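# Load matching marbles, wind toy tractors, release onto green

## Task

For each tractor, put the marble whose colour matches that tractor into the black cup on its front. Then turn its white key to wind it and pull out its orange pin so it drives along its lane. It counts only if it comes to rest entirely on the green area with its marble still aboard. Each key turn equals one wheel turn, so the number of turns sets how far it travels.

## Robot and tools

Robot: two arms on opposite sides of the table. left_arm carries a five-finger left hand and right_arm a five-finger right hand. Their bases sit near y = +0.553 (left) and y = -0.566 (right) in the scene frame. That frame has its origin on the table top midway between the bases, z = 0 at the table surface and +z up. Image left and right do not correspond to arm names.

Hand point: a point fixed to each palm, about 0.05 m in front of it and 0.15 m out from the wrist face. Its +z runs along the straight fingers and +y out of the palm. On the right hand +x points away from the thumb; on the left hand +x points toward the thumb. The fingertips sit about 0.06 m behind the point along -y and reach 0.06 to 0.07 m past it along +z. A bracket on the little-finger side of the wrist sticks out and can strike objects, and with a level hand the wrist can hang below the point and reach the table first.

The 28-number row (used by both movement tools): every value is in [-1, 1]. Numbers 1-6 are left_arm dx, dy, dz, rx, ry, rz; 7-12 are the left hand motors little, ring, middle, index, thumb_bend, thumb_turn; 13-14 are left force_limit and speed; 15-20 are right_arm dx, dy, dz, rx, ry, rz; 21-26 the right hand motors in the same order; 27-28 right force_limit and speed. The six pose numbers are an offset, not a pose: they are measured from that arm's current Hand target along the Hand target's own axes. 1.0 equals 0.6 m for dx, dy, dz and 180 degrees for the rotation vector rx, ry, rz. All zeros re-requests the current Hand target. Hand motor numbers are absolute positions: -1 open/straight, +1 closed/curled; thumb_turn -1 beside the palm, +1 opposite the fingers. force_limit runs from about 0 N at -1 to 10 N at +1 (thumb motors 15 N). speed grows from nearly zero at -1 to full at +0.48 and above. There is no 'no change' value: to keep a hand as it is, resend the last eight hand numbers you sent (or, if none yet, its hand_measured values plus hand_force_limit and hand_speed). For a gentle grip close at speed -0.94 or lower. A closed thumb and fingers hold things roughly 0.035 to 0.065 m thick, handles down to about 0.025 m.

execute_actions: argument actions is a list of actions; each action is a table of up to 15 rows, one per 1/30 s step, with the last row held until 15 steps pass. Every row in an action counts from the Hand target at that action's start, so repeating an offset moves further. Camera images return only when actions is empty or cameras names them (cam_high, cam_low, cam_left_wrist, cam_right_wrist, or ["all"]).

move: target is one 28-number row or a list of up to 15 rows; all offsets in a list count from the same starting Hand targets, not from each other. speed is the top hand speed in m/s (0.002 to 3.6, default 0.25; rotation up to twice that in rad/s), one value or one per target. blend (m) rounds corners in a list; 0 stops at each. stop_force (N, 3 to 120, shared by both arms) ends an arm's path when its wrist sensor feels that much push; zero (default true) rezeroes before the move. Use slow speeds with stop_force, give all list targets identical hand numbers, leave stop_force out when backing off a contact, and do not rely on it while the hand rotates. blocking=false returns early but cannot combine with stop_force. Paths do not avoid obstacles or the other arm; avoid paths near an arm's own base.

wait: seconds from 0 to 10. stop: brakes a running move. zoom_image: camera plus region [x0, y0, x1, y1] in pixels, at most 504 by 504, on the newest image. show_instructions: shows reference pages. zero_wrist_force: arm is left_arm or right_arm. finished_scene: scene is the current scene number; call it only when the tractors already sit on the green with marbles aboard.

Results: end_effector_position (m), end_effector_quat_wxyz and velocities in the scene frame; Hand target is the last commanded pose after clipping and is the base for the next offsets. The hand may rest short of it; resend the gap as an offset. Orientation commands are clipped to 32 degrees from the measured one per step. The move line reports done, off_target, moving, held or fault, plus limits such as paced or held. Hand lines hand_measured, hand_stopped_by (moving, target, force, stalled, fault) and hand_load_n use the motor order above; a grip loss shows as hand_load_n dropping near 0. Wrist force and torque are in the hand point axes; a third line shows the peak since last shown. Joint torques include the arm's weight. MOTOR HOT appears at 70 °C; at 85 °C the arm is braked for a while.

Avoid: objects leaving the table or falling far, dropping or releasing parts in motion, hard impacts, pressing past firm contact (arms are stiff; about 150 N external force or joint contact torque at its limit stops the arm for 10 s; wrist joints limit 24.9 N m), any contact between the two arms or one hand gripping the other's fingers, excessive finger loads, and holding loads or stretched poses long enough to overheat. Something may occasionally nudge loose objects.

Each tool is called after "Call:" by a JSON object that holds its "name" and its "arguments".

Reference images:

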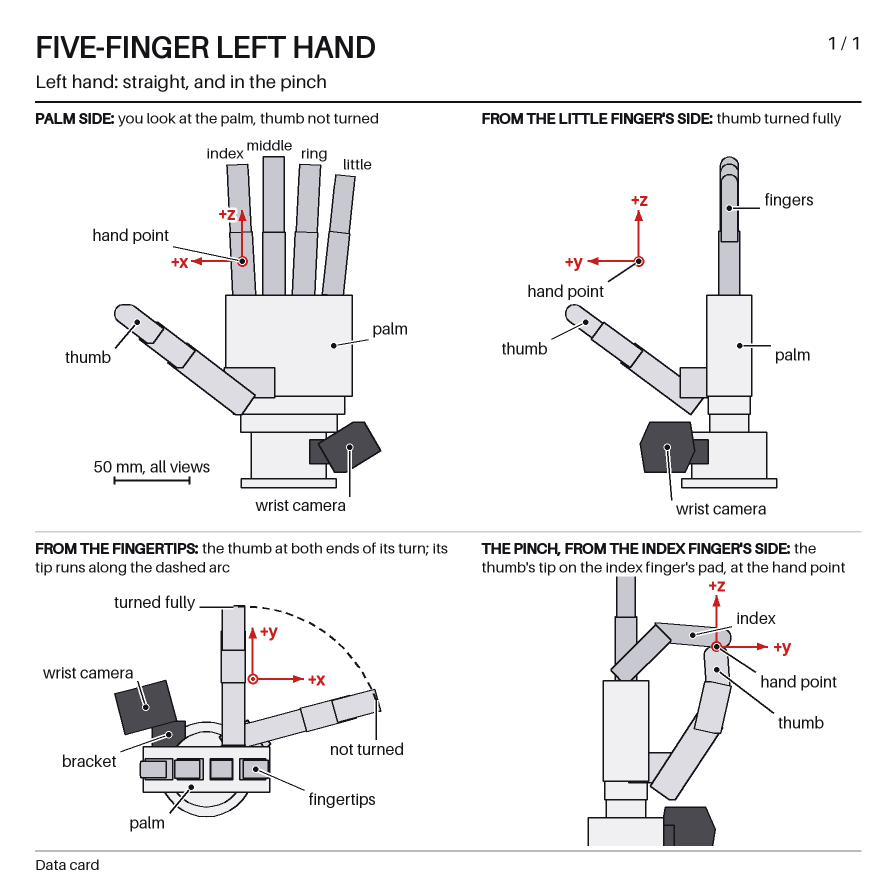

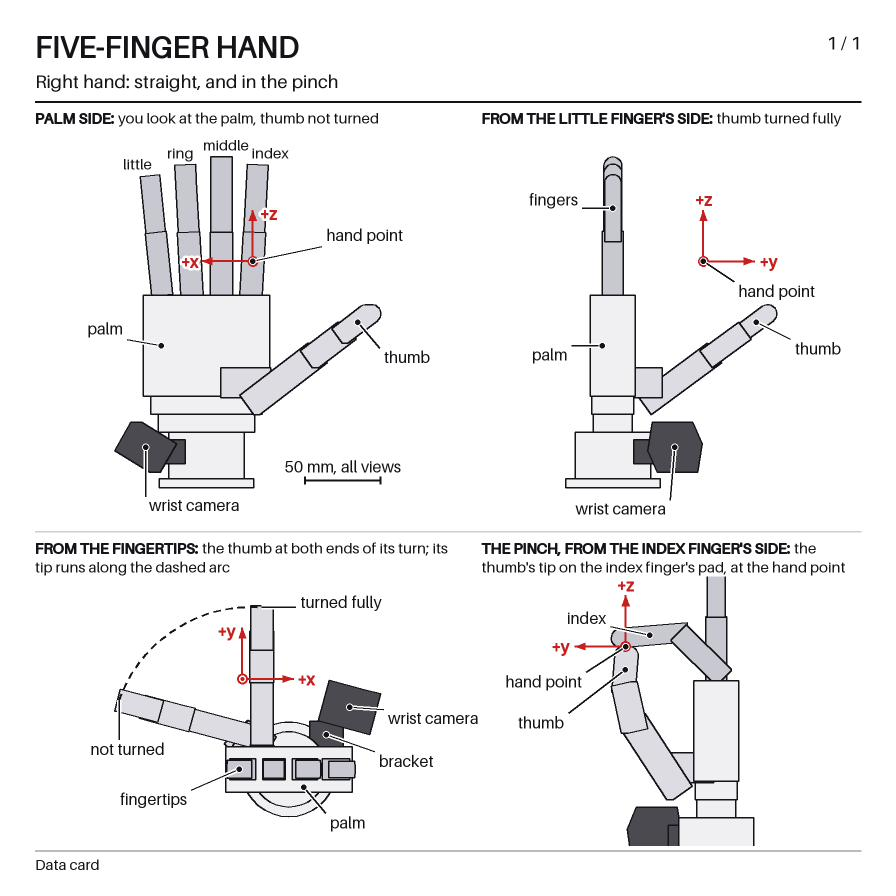

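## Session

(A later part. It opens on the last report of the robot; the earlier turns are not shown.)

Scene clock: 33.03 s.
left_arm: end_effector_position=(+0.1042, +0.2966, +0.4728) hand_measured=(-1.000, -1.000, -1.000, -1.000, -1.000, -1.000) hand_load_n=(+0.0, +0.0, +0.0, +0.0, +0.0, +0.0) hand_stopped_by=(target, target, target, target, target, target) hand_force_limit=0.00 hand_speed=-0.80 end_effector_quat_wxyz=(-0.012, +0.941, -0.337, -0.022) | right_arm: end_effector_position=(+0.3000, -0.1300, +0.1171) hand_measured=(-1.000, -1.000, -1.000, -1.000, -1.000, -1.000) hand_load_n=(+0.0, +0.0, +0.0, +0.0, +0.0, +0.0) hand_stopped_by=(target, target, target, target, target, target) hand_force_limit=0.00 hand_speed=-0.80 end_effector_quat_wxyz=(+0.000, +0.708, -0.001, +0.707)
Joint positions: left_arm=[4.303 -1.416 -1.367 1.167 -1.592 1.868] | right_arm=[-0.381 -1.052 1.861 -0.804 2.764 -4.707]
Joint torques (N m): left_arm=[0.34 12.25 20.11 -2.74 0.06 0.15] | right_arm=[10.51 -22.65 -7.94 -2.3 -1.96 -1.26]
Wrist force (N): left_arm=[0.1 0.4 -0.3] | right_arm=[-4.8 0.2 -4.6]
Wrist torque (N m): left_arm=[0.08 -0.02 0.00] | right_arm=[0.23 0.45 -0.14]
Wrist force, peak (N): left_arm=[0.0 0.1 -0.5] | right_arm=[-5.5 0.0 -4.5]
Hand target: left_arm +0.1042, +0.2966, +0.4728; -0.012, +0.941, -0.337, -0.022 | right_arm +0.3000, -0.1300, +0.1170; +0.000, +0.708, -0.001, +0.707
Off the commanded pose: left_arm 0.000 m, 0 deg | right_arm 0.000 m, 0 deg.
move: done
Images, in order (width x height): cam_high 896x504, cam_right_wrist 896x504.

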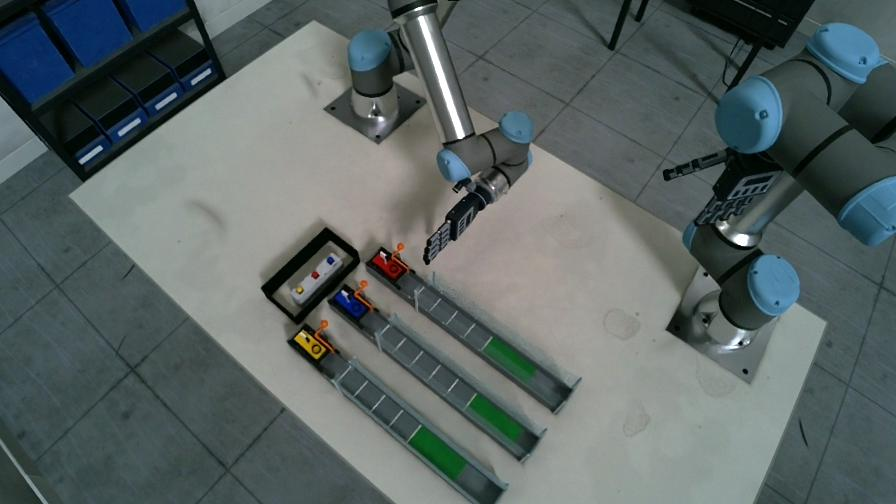

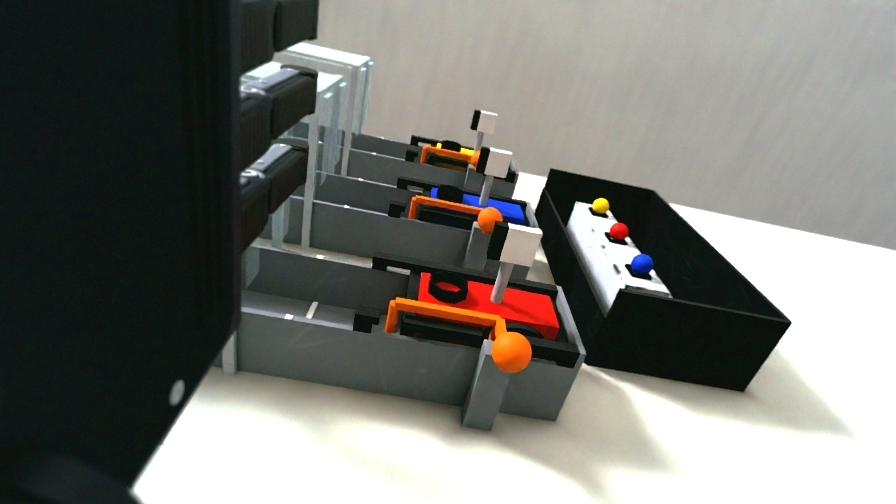

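Call:
{"name": "move", "arguments": {"target": [[0,0,0,0,0,0,-1,-1,-1,-1,-1,-1,0,-0.8,0.2217,0,0,0,0,0,-1,-1,-1,-1,-1,-1,0,-0.8],[0,0,0,0,0,0,-1,-1,-1,-1,-1,-1,0,-0.8,0.1483,-0.1033,0.1317,0.3849,-0.3849,-0.3849,-1,-1,-1,-1,-1,-1,0,-0.8]], "speed": 0.25, "blend": 0.03, "cameras": ["cam_high","cam_right_wrist"]}}

Call:
{"name": "zoom_image", "arguments": {"camera": "cam_right_wrist", "region": [350, 150, 600, 400]}}

Scene clock: 41.47 s.
left_arm: end_effector_position=(+0.1042, +0.2966, +0.4728) hand_measured=(-1.000, -1.000, -1.000, -1.000, -1.000, -1.000) hand_load_n=(+0.0, +0.0, +0.0, +0.0, +0.0, +0.0) hand_stopped_by=(target, target, target, target, target, target) hand_force_limit=0.00 hand_speed=-0.80 end_effector_quat_wxyz=(-0.012, +0.941, -0.337, -0.022) | right_arm: end_effector_position=(+0.3003, -0.1300, +0.1708) hand_measured=(-1.000, -1.000, -1.000, -1.000, -1.000, -1.000) hand_load_n=(+0.0, +0.0, +0.0, +0.0, +0.0, +0.0) hand_stopped_by=(target, target, target, target, target, target) hand_force_limit=0.00 hand_speed=-0.80 end_effector_quat_wxyz=(+0.000, +0.705, -0.001, +0.709)
Joint positions: left_arm=[4.303 -1.416 -1.367 1.167 -1.592 1.868] | right_arm=[-0.381 -1.142 1.83 -0.7 2.764 -4.723]
Joint torques (N m): left_arm=[0.89 11.98 19.71 -2.75 0.14 0.2] | right_arm=[-0.23 -19.78 -11.04 -2.37 1.65 -1.23]
Wrist force (N): left_arm=[0.0 0.0 -0.2] | right_arm=[-5.1 0.1 -4.5]
Wrist torque (N m): left_arm=[0.02 -0.01 0.00] | right_arm=[0.20 0.49 -0.20]
Wrist force, peak (N): left_arm=[0.0 0.4 -0.3] | right_arm=[-7.2 0.1 -4.6]
Hand target: left_arm +0.1042, +0.2966, +0.4728; -0.012, +0.941, -0.337, -0.022 | right_arm +0.3002, -0.1300, +0.1708; +0.000, +0.705, -0.001, +0.709 (not the last commanded pose)
Off the commanded pose: left_arm 0.000 m, 0 deg | right_arm 0.106 m, 120 deg.
move: held (right_arm; a check stopped the path); path passed 0 of 2 targets; limits=held
pose unreachable (right arm): on one or more control steps of this call, first in action 0 (counted from 0), this arm could not follow its commanded pose, so it was not sent that pose on those steps. It may still have moved: this result reports where it is.
cause: moving toward the commanded pose would bring two parts of the arm too close to each other (joints 4 (wrist 1) to 6 (wrist 3) lie between them).
Images, in order (width x height): cam_high 896x504, cam_right_wrist 896x504.

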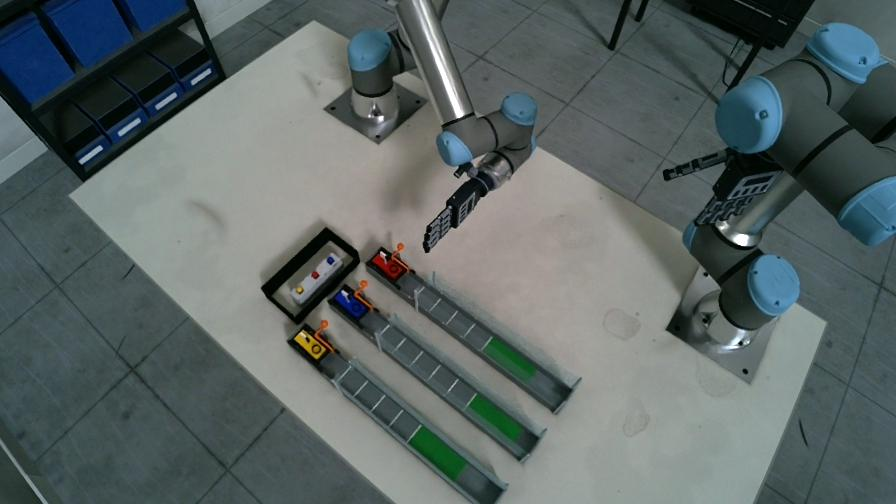

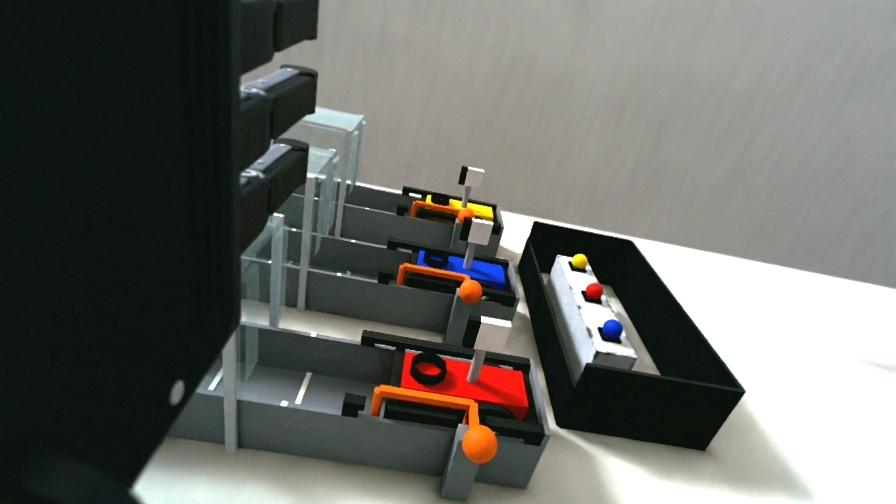

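Scaled by 2.016.

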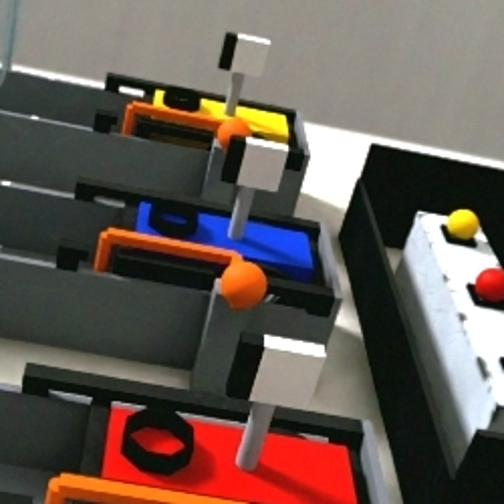

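Call:
{"name": "move", "arguments": {"target": [0,0,0,0,0,0,-1,-1,-1,-1,-1,-1,0,-0.8,0.1433,0.25,-0.005,-0.1523,-0.1523,0.4829,-1,-1,-1,-1,-1,-1,0,-0.8], "speed": 0.25, "cameras": []}}

Call:
{"name": "move", "arguments": {"target": [0,0,0,0,0,0,-1,-1,-1,-1,-1,-1,0,-0.8,-0.2167,0.0463,0.0995,-0.2382,0.2382,0.4578,-1,-1,-1,-1,-1,-1,0,-0.8], "speed": 0.25, "cameras": ["cam_high","cam_right_wrist"]}}

Scene clock: 46.30 s.
left_arm: end_effector_position=(+0.1042, +0.2966, +0.4728) hand_measured=(-1.000, -1.000, -1.000, -1.000, -1.000, -1.000) hand_load_n=(+0.0, +0.0, +0.0, +0.0, +0.0, +0.0) hand_stopped_by=(target, target, target, target, target, target) hand_force_limit=0.00 hand_speed=-0.80 end_effector_quat_wxyz=(-0.012, +0.941, -0.337, -0.022) | right_arm: end_effector_position=(+0.2967, -0.2801, +0.2566) hand_measured=(-1.000, -1.000, -1.000, -1.000, -1.000, -1.000) hand_load_n=(+0.0, +0.0, +0.0, +0.0, +0.0, -0.5) hand_stopped_by=(target, target, target, target, target, target) hand_force_limit=0.00 hand_speed=-0.80 end_effector_quat_wxyz=(+0.328, -0.626, +0.627, -0.328)
Joint positions: left_arm=[4.303 -1.416 -1.367 1.167 -1.592 1.868] | right_arm=[-0.957 -1.738 1.884 0.558 2.066 -2.757]
Joint torques (N m): left_arm=[0.68 12.43 20.09 -2.79 0.04 0.09] | right_arm=[-8.8 -23.81 -13.05 2.23 -1.74 0.9]
Wrist force (N): left_arm=[-0.1 0.0 0.0] | right_arm=[0.4 3.2 -2.8]
Wrist torque (N m): left_arm=[-0.01 0.02 -0.01] | right_arm=[0.31 0.04 0.08]
Wrist force, peak (N): left_arm=[-0.4 0.0 -0.3] | right_arm=[-6.0 0.0 -4.8]
Hand target: left_arm +0.1042, +0.2966, +0.4728; -0.012, +0.941, -0.337, -0.022 | right_arm +0.2967, -0.2801, +0.2566; -0.328, +0.626, -0.627, +0.328
Off the commanded pose: left_arm 0.000 m, 0 deg | right_arm 0.000 m, 0 deg.
move: done
No camera images: "cameras" was empty.

Scene clock: 50.47 s.
left_arm: end_effector_position=(+0.1042, +0.2966, +0.4728) hand_measured=(-1.000, -1.000, -1.000, -1.000, -1.000, -1.000) hand_load_n=(+0.5, +0.0, +0.0, +0.0, +0.0, +0.0) hand_stopped_by=(target, target, target, target, target, target) hand_force_limit=0.00 hand_speed=-0.80 end_effector_quat_wxyz=(-0.012, +0.941, -0.337, -0.022) | right_arm: end_effector_position=(+0.3300, -0.1501, +0.1999) hand_measured=(-1.000, -1.000, -1.000, -1.000, -1.000, -1.000) hand_load_n=(+0.0, +0.0, +0.0, +0.0, +0.0, +0.0) hand_stopped_by=(target, target, target, target, target, target) hand_force_limit=0.00 hand_speed=-0.80 end_effector_quat_wxyz=(+0.003, +0.000, +1.000, +0.001)
Joint positions: left_arm=[4.303 -1.416 -1.367 1.167 -1.592 1.868] | right_arm=[-0.996 -1.164 1.429 1.301 1.573 -0.993]
Joint torques (N m): left_arm=[0.92 12.87 20.32 -2.85 0.05 0.12] | right_arm=[-9.13 -20.19 -25.67 3.76 -2.05 1.6]
Wrist force (N): left_arm=[-0.1 0.0 -0.1] | right_arm=[-0.4 -0.2 0.0]
Wrist torque (N m): left_arm=[0.01 0.02 -0.01] | right_arm=[-0.06 0.06 -0.07]
Wrist force, peak (N): left_arm=[0.0 0.4 -0.2] | right_arm=[0.2 3.4 -3.1]
Hand target: left_arm +0.1042, +0.2966, +0.4728; -0.012, +0.941, -0.337, -0.022 | right_arm +0.3300, -0.1501, +0.1999; +0.003, +0.000, +1.000, +0.001
Off the commanded pose: left_arm 0.000 m, 0 deg | right_arm 0.000 m, 0 deg.
move: done
Images, in order (width x height): cam_high 896x504, cam_right_wrist 896x504.

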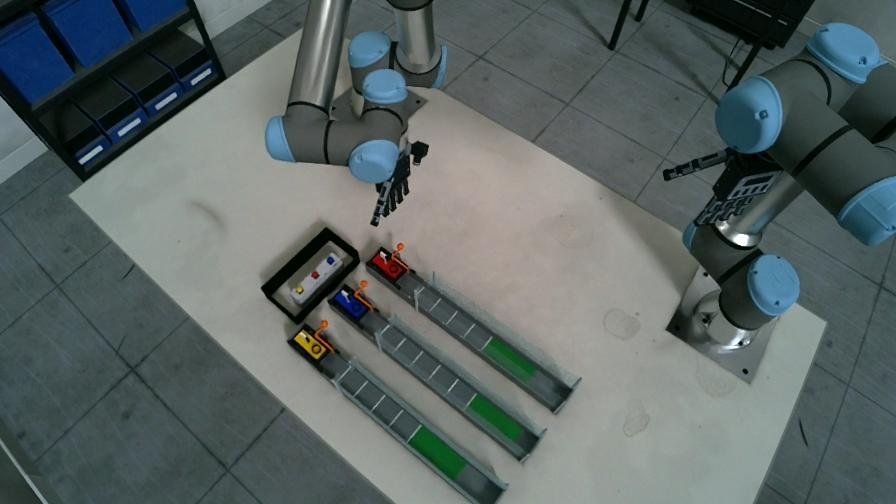

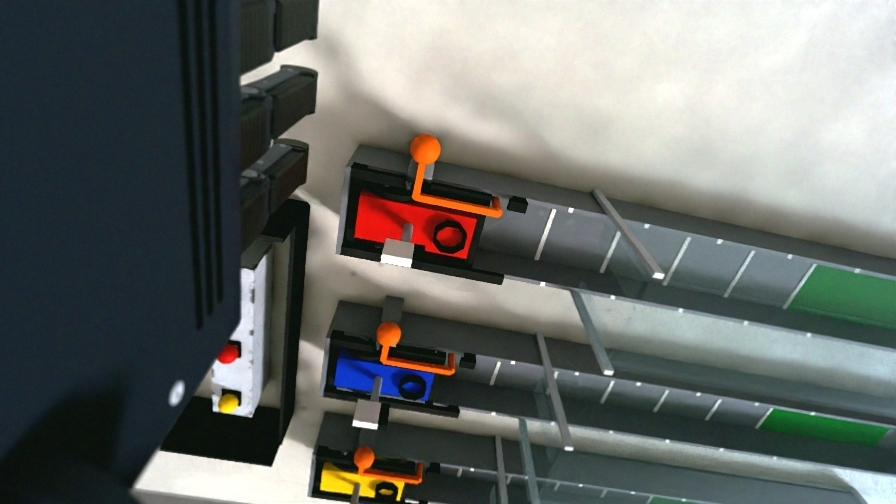

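Call:
{"name": "zoom_image", "arguments": {"camera": "cam_right_wrist", "region": [330, 120, 540, 300]}}

Call:
{"name": "zoom_image", "arguments": {"camera": "cam_right_wrist", "region": [480, 160, 896, 330]}}

Call:
{"name": "zoom_image", "arguments": {"camera": "cam_right_wrist", "region": [310, 290, 520, 470]}}

Scaled by 2.400.

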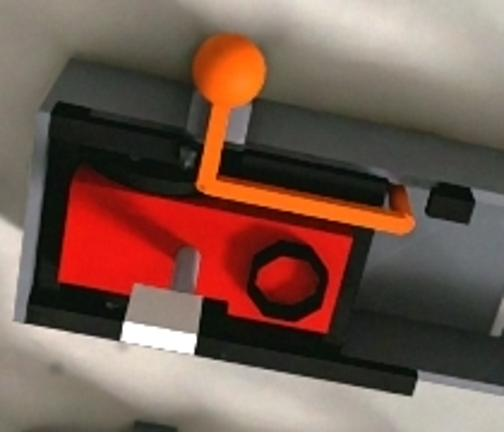

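Scaled by 1.212.

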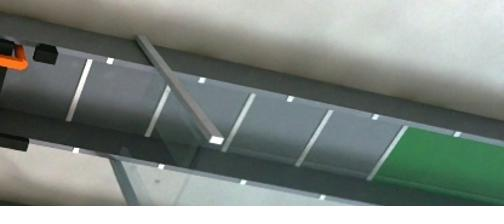

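Scaled by 2.400.

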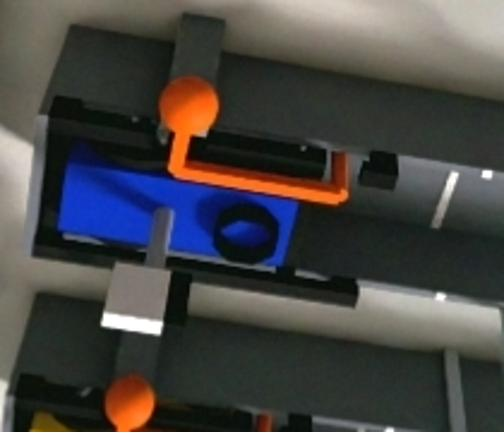

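Call:
{"name": "move", "arguments": {"target": [0,0,0,0,0,0,-1,-1,-1,-1,-1,-1,0,-0.8,-0.0917,0.025,0.0667,0,0.1556,0,-1,-1,-1,-1,-1,-1,0,-0.8], "speed": 0.2, "cameras": ["cam_right_wrist"]}}

Call:
{"name": "zoom_image", "arguments": {"camera": "cam_right_wrist", "region": [350, 150, 600, 350]}}

Scene clock: 54.20 s.
left_arm: end_effector_position=(+0.1042, +0.2966, +0.4728) hand_measured=(-1.000, -1.000, -1.000, -1.000, -1.000, -1.000) hand_load_n=(+0.0, +0.0, +0.0, +0.0, +0.0, -0.5) hand_stopped_by=(target, target, target, target, target, target) hand_force_limit=0.00 hand_speed=-0.80 end_effector_quat_wxyz=(-0.012, +0.941, -0.337, -0.022) | right_arm: end_effector_position=(+0.3853, -0.1351, +0.1601) hand_measured=(-1.000, -1.000, -1.000, -1.000, -1.000, -1.000) hand_load_n=(+0.0, +0.0, +0.0, +0.0, +0.0, +0.0) hand_stopped_by=(target, target, target, target, target, target) hand_force_limit=0.00 hand_speed=-0.80 end_effector_quat_wxyz=(-0.239, +0.000, +0.971, +0.001)
Joint positions: left_arm=[4.303 -1.416 -1.367 1.167 -1.592 1.868] | right_arm=[-1.136 -0.778 1.055 1.737 1.372 -1.179]
Joint torques (N m): left_arm=[0.53 13.03 20.45 -2.98 0.16 0.19] | right_arm=[-7.06 -33.12 -25.39 5.05 -2.21 -1.34]
Wrist force (N): left_arm=[-0.1 0.2 -0.2] | right_arm=[-2.1 0.3 -0.2]
Wrist torque (N m): left_arm=[0.04 0.00 -0.01] | right_arm=[0.04 0.14 -0.03]
Wrist force, peak (N): left_arm=[0.2 0.1 -0.4] | right_arm=[-2.9 0.3 -0.2]
Hand target: left_arm +0.1042, +0.2966, +0.4728; -0.012, +0.941, -0.337, -0.022 | right_arm +0.3853, -0.1351, +0.1601; -0.240, +0.000, +0.971, +0.001
Off the commanded pose: left_arm 0.000 m, 0 deg | right_arm 0.000 m, 0 deg.
move: done
Images, in order (width x height): cam_right_wrist 896x504.

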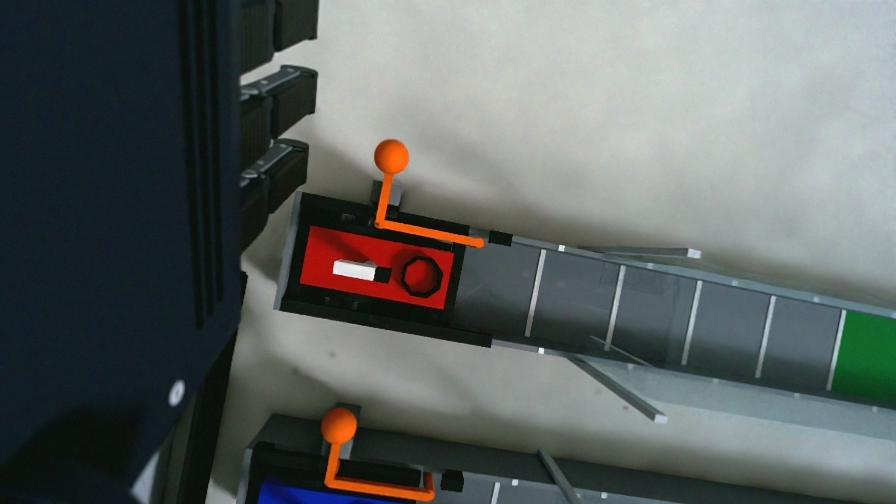

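Scaled by 2.016.

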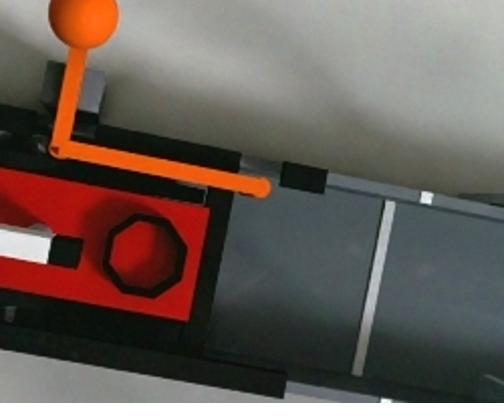

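Call:
{"name": "zoom_image", "arguments": {"camera": "cam_right_wrist", "region": [285, 185, 385, 255]}}

Call:
{"name": "zoom_image", "arguments": {"camera": "cam_right_wrist", "region": [370, 185, 530, 355]}}

Call:
{"name": "zoom_image", "arguments": {"camera": "cam_right_wrist", "region": [230, 380, 520, 504]}}

Scaled by 5.040.

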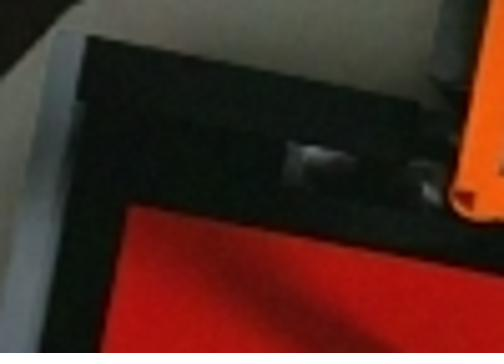

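Scaled by 2.965.

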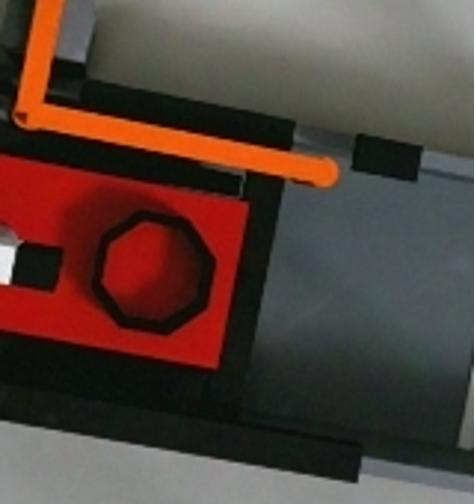

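Scaled by 1.738.

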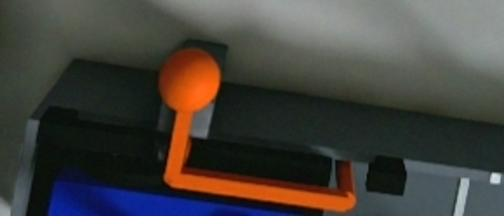

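Call:
{"name": "move", "arguments": {"target": [0.6318,0.0102,0.4453,0.2299,0.3041,0.5313,-1,-1,-1,-1,-1,-1,0,-0.8,0.3237,-0.275,-0.13,0,-0.1556,0,-1,-1,-1,-1,-1,-1,0,-0.8], "speed": 0.3, "cameras": ["all"]}}

Call:
{"name": "zoom_image", "arguments": {"camera": "cam_left_wrist", "region": [300, 100, 600, 400]}}

Scene clock: 68.33 s.
left_arm: end_effector_position=(+0.3842, +0.0617, +0.1874) hand_measured=(-1.000, -1.000, -1.000, -1.000, -1.000, -1.000) hand_load_n=(+0.0, +0.0, +0.0, -0.5, +0.0, +0.0) hand_stopped_by=(target, target, target, target, target, target) hand_force_limit=0.00 hand_speed=-0.80 end_effector_quat_wxyz=(-0.140, +0.258, -0.840, +0.456) | right_arm: end_effector_position=(+0.2495, -0.3001, +0.3193) hand_measured=(-1.000, -1.000, -1.000, -1.000, -1.000, -1.000) hand_load_n=(+0.0, +0.0, +0.0, +0.0, +0.0, +0.0) hand_stopped_by=(target, target, target, target, target, target) hand_force_limit=0.00 hand_speed=-0.80 end_effector_quat_wxyz=(+0.003, +0.000, +1.000, +0.001)
Joint positions: left_arm=[4.19 -1.862 -1.578 2.81 -1.179 3.413] | right_arm=[-1.282 -1.621 1.664 1.522 1.571 -1.279]
Joint torques (N m): left_arm=[12.96 24.44 32.5 1.41 2.85 1.2] | right_arm=[-8.95 -29.66 -12.75 4.02 1.73 -1.1]
Wrist force (N): left_arm=[0.5 -2.5 1.2] | right_arm=[-0.1 -0.1 -0.2]
Wrist torque (N m): left_arm=[-0.08 -0.02 -0.05] | right_arm=[-0.02 0.03 0.05]
Wrist force, peak (N): left_arm=[0.4 -2.4 1.8] | right_arm=[-2.6 0.6 -0.2]
Hand target: left_arm +0.3842, +0.0616, +0.1873; +0.140, -0.258, +0.840, -0.457 | right_arm +0.2495, -0.3001, +0.3193; +0.003, +0.000, +1.000, +0.001
Off the commanded pose: left_arm 0.000 m, 0 deg | right_arm 0.000 m, 0 deg.
move: done

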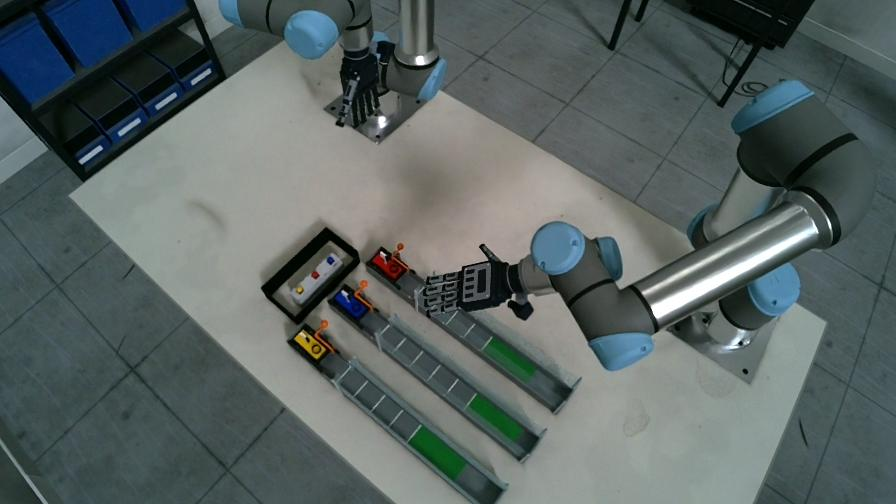

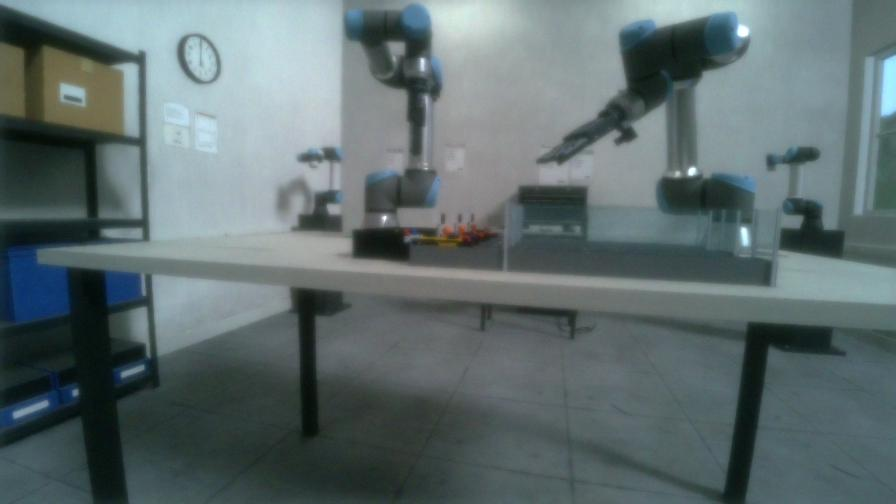

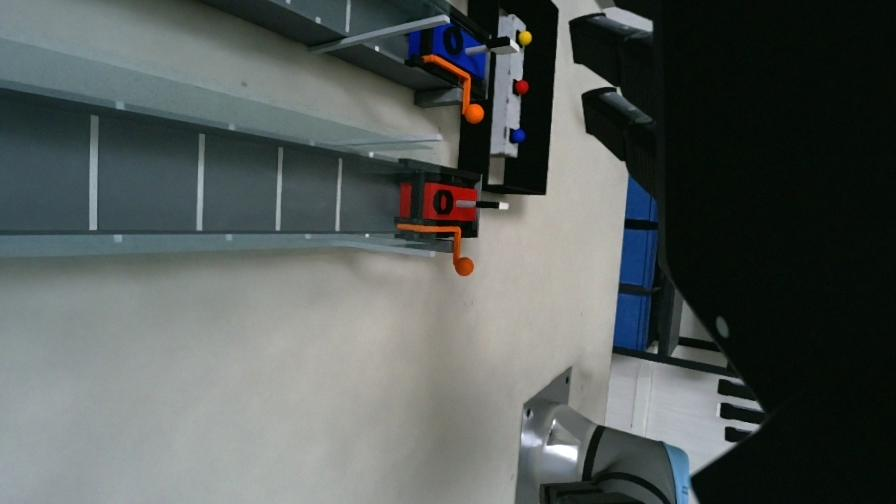

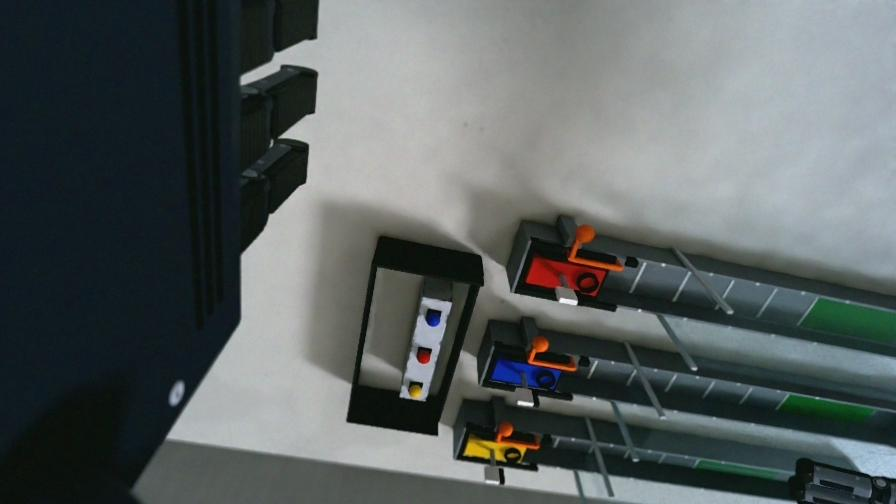

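Scaled by 1.680.

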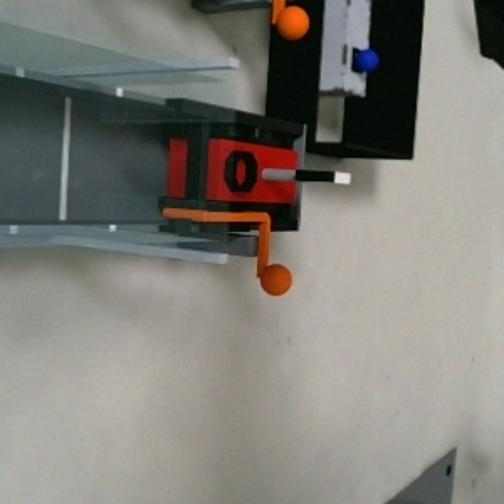

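Call:
{"name": "zoom_image", "arguments": {"camera": "cam_left_wrist", "region": [380, 140, 530, 290]}}

Call:
{"name": "zoom_image", "arguments": {"camera": "cam_left_wrist", "region": [390, 0, 560, 200]}}

Call:
{"name": "zoom_image", "arguments": {"camera": "cam_right_wrist", "region": [340, 210, 700, 500]}}

Scaled by 3.360.

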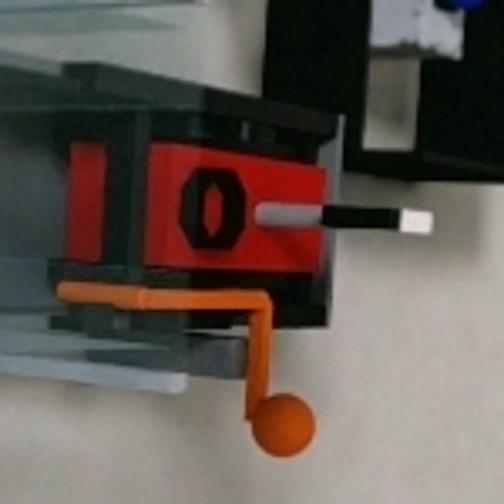

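Scaled by 2.520.

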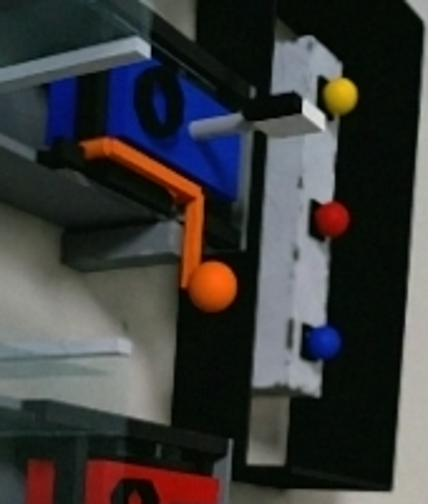

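Scaled by 1.400.

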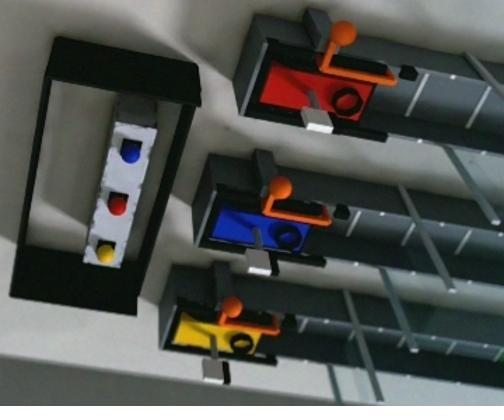

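Call:
{"name": "move", "arguments": {"target": [0.3830,-0.125,0.1537,-0.0998,-0.3521,0.359,-1,-1,-1,-1,-1,-1,0,-0.8,0.0833,-0.1667,-0.1667,0,0,0,-1,-1,-1,-1,-1,-1,0,-0.8], "speed": 0.25, "cameras": ["all"]}}

Scene clock: 75.60 s.
left_arm: end_effector_position=(+0.2603, -0.1651, +0.2001) hand_measured=(-1.000, -1.000, -1.000, -1.000, -1.000, -1.000) hand_load_n=(+0.0, +0.0, +0.0, +0.0, +0.0, +0.0) hand_stopped_by=(target, target, target, target, target, target) hand_force_limit=0.00 hand_speed=-0.80 end_effector_quat_wxyz=(+0.706, -0.001, +0.708, +0.000) | right_arm: end_effector_position=(+0.1989, -0.4002, +0.4190) hand_measured=(-1.000, -1.000, -1.000, -1.000, -1.000, -1.000) hand_load_n=(+0.0, +0.0, +0.0, +0.0, +0.0, +0.0) hand_stopped_by=(target, target, target, target, target, target) hand_force_limit=0.00 hand_speed=-0.80 end_effector_quat_wxyz=(+0.003, +0.000, +1.000, +0.001)
Joint positions: left_arm=[3.319 -2.667 -0.539 3.19 -2.946 4.696] | right_arm=[-1.748 -1.879 1.616 1.829 1.569 -1.745]
Joint torques (N m): left_arm=[-11.88 68.57 12.6 1.59 2.5 1.59] | right_arm=[-9.48 -17.42 -24.53 4.13 -1.86 -1.35]
Wrist force (N): left_arm=[-0.6 -0.6 2.5] | right_arm=[-0.3 0.1 0.0]
Wrist torque (N m): left_arm=[-0.16 -0.18 -0.14] | right_arm=[-0.01 0.05 0.05]
Wrist force, peak (N): left_arm=[0.7 -2.7 1.1] | right_arm=[-0.4 0.3 -0.3]
Hand target: left_arm +0.2603, -0.1651, +0.2001; +0.707, +0.000, +0.707, +0.000 | right_arm +0.1989, -0.4002, +0.4190; +0.003, +0.000, +1.000, +0.001
Off the commanded pose: left_arm 0.000 m, 0 deg | right_arm 0.000 m, 0 deg.
move: done

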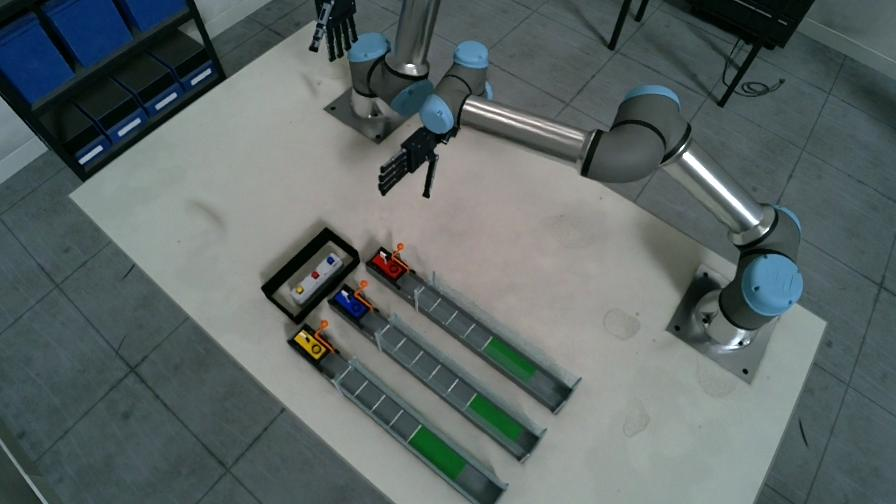

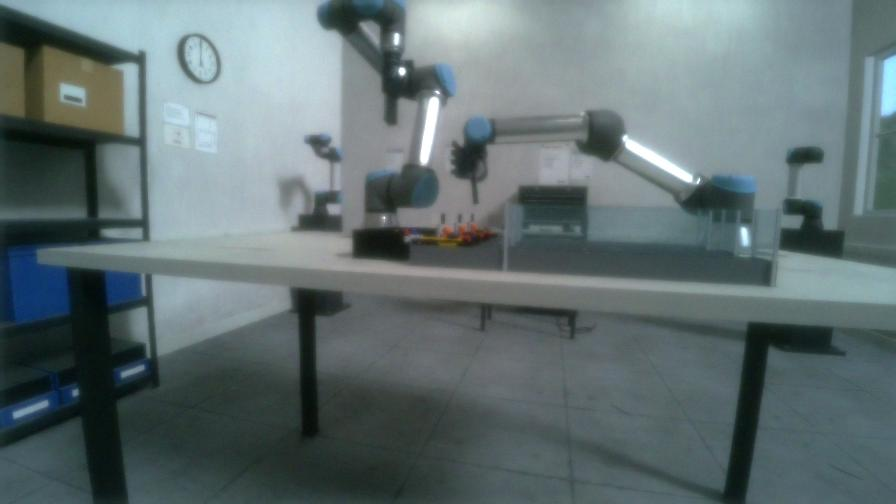

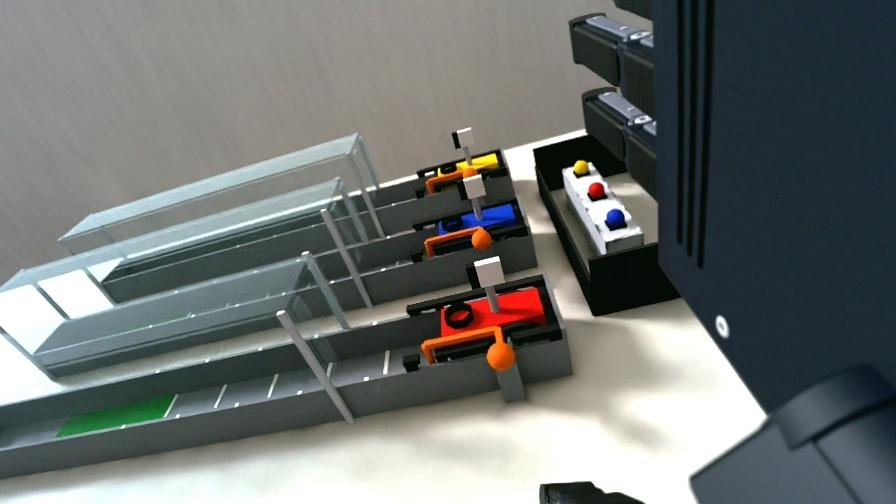

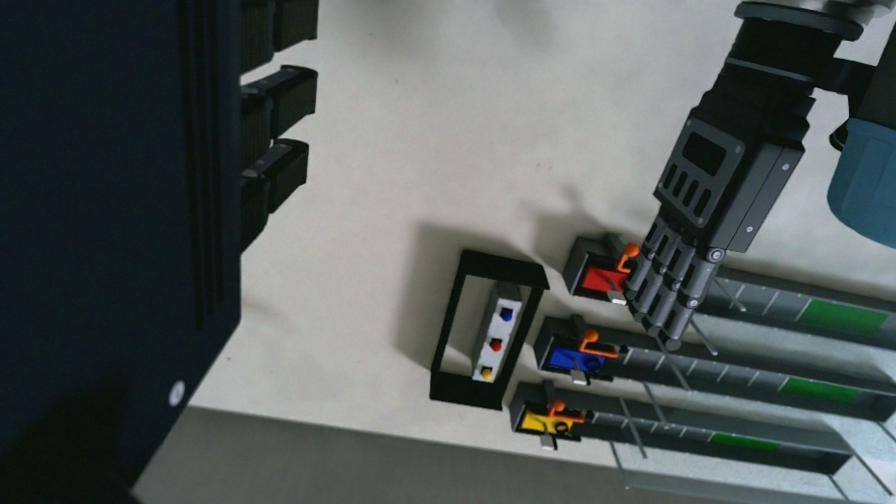

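Call:
{"name": "zoom_image", "arguments": {"camera": "cam_left_wrist", "region": [390, 250, 590, 420]}}

Call:
{"name": "zoom_image", "arguments": {"camera": "cam_left_wrist", "region": [0, 220, 440, 480]}}

Scaled by 2.520.

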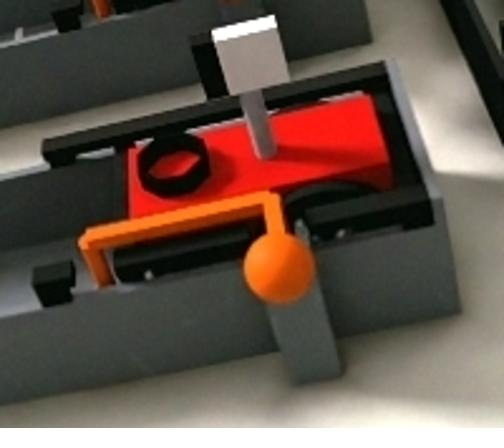

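Scaled by 1.145.

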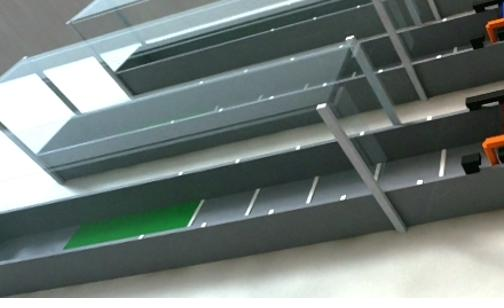

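Call:
{"name": "move", "arguments": {"target": [0.1417,0,0.1,0,0,0,-1,-1,-1,-1,-1,-1,0,-0.8,0,0,0,0,0,0,-1,-1,-1,-1,-1,-1,0,-0.8], "speed": 0.15, "cameras": ["cam_left_wrist"]}}

Call:
{"name": "zoom_image", "arguments": {"camera": "cam_left_wrist", "region": [350, 180, 650, 430]}}

Scene clock: 77.93 s.
left_arm: end_effector_position=(+0.3203, -0.1651, +0.1151) hand_measured=(-1.000, -1.000, -1.000, -1.000, -1.000, -1.000) hand_load_n=(+0.0, +0.0, +0.0, +0.0, +0.0, +0.0) hand_stopped_by=(target, target, target, target, target, target) hand_force_limit=0.00 hand_speed=-0.80 end_effector_quat_wxyz=(+0.707, +0.000, +0.707, +0.000) | right_arm: end_effector_position=(+0.1989, -0.4002, +0.4190) hand_measured=(-1.000, -1.000, -1.000, -1.000, -1.000, -1.000) hand_load_n=(+0.0, +0.0, +0.0, +0.0, +0.0, +0.0) hand_stopped_by=(target, target, target, target, target, target) hand_force_limit=0.00 hand_speed=-0.80 end_effector_quat_wxyz=(+0.003, +0.000, +1.000, +0.001)
Joint positions: left_arm=[3.395 -2.728 -0.64 3.37 -2.869 4.714] | right_arm=[-1.748 -1.879 1.616 1.829 1.569 -1.745]
Joint torques (N m): left_arm=[13.28 53.18 12 1.92 2.53 1.52] | right_arm=[-9.28 -16.77 -17.55 3.96 -1.88 -1.35]
Wrist force (N): left_arm=[-0.8 -0.5 2.5] | right_arm=[-0.3 0.3 0.1]
Wrist torque (N m): left_arm=[-0.17 -0.15 -0.14] | right_arm=[0.02 0.06 0.06]
Wrist force, peak (N): left_arm=[0.4 -0.5 3.3] | right_arm=[-0.5 0.1 0.0]
Hand target: left_arm +0.3203, -0.1651, +0.1151; +0.707, +0.000, +0.707, +0.000 | right_arm +0.1989, -0.4002, +0.4190; +0.003, +0.000, +1.000, +0.001
Off the commanded pose: left_arm 0.000 m, 0 deg | right_arm 0.000 m, 0 deg.
move: done
Images, in order (width x height): cam_left_wrist 896x504.

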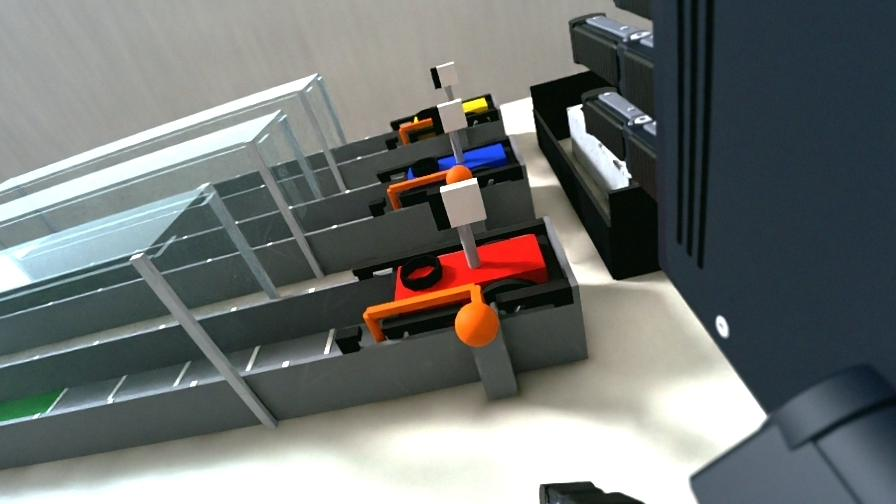

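Scaled by 1.680.

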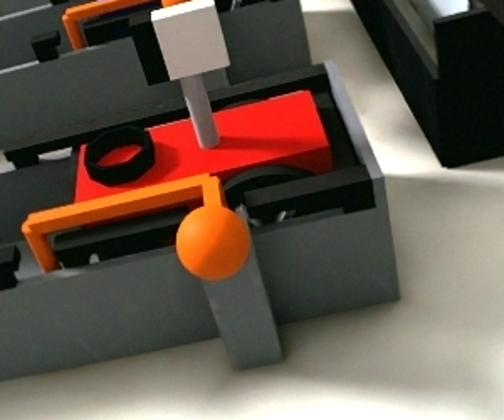

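Call:
{"name": "zoom_image", "arguments": {"camera": "cam_left_wrist", "region": [450, 260, 590, 350]}}

Call:
{"name": "zoom_image", "arguments": {"camera": "cam_left_wrist", "region": [350, 270, 490, 360]}}

Scaled by 3.600.

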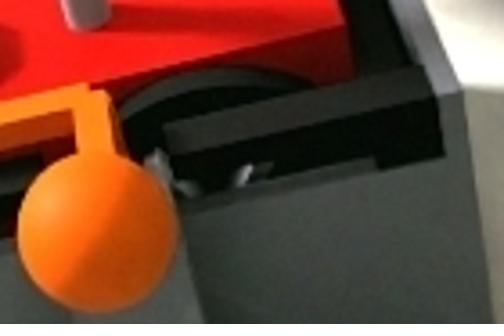

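Scaled by 3.600.

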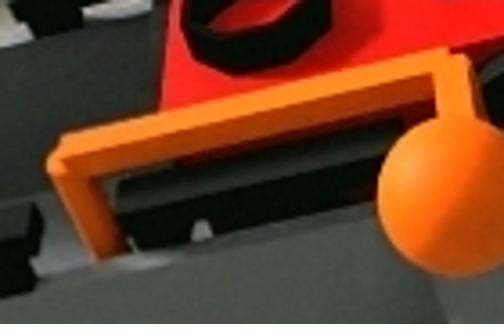

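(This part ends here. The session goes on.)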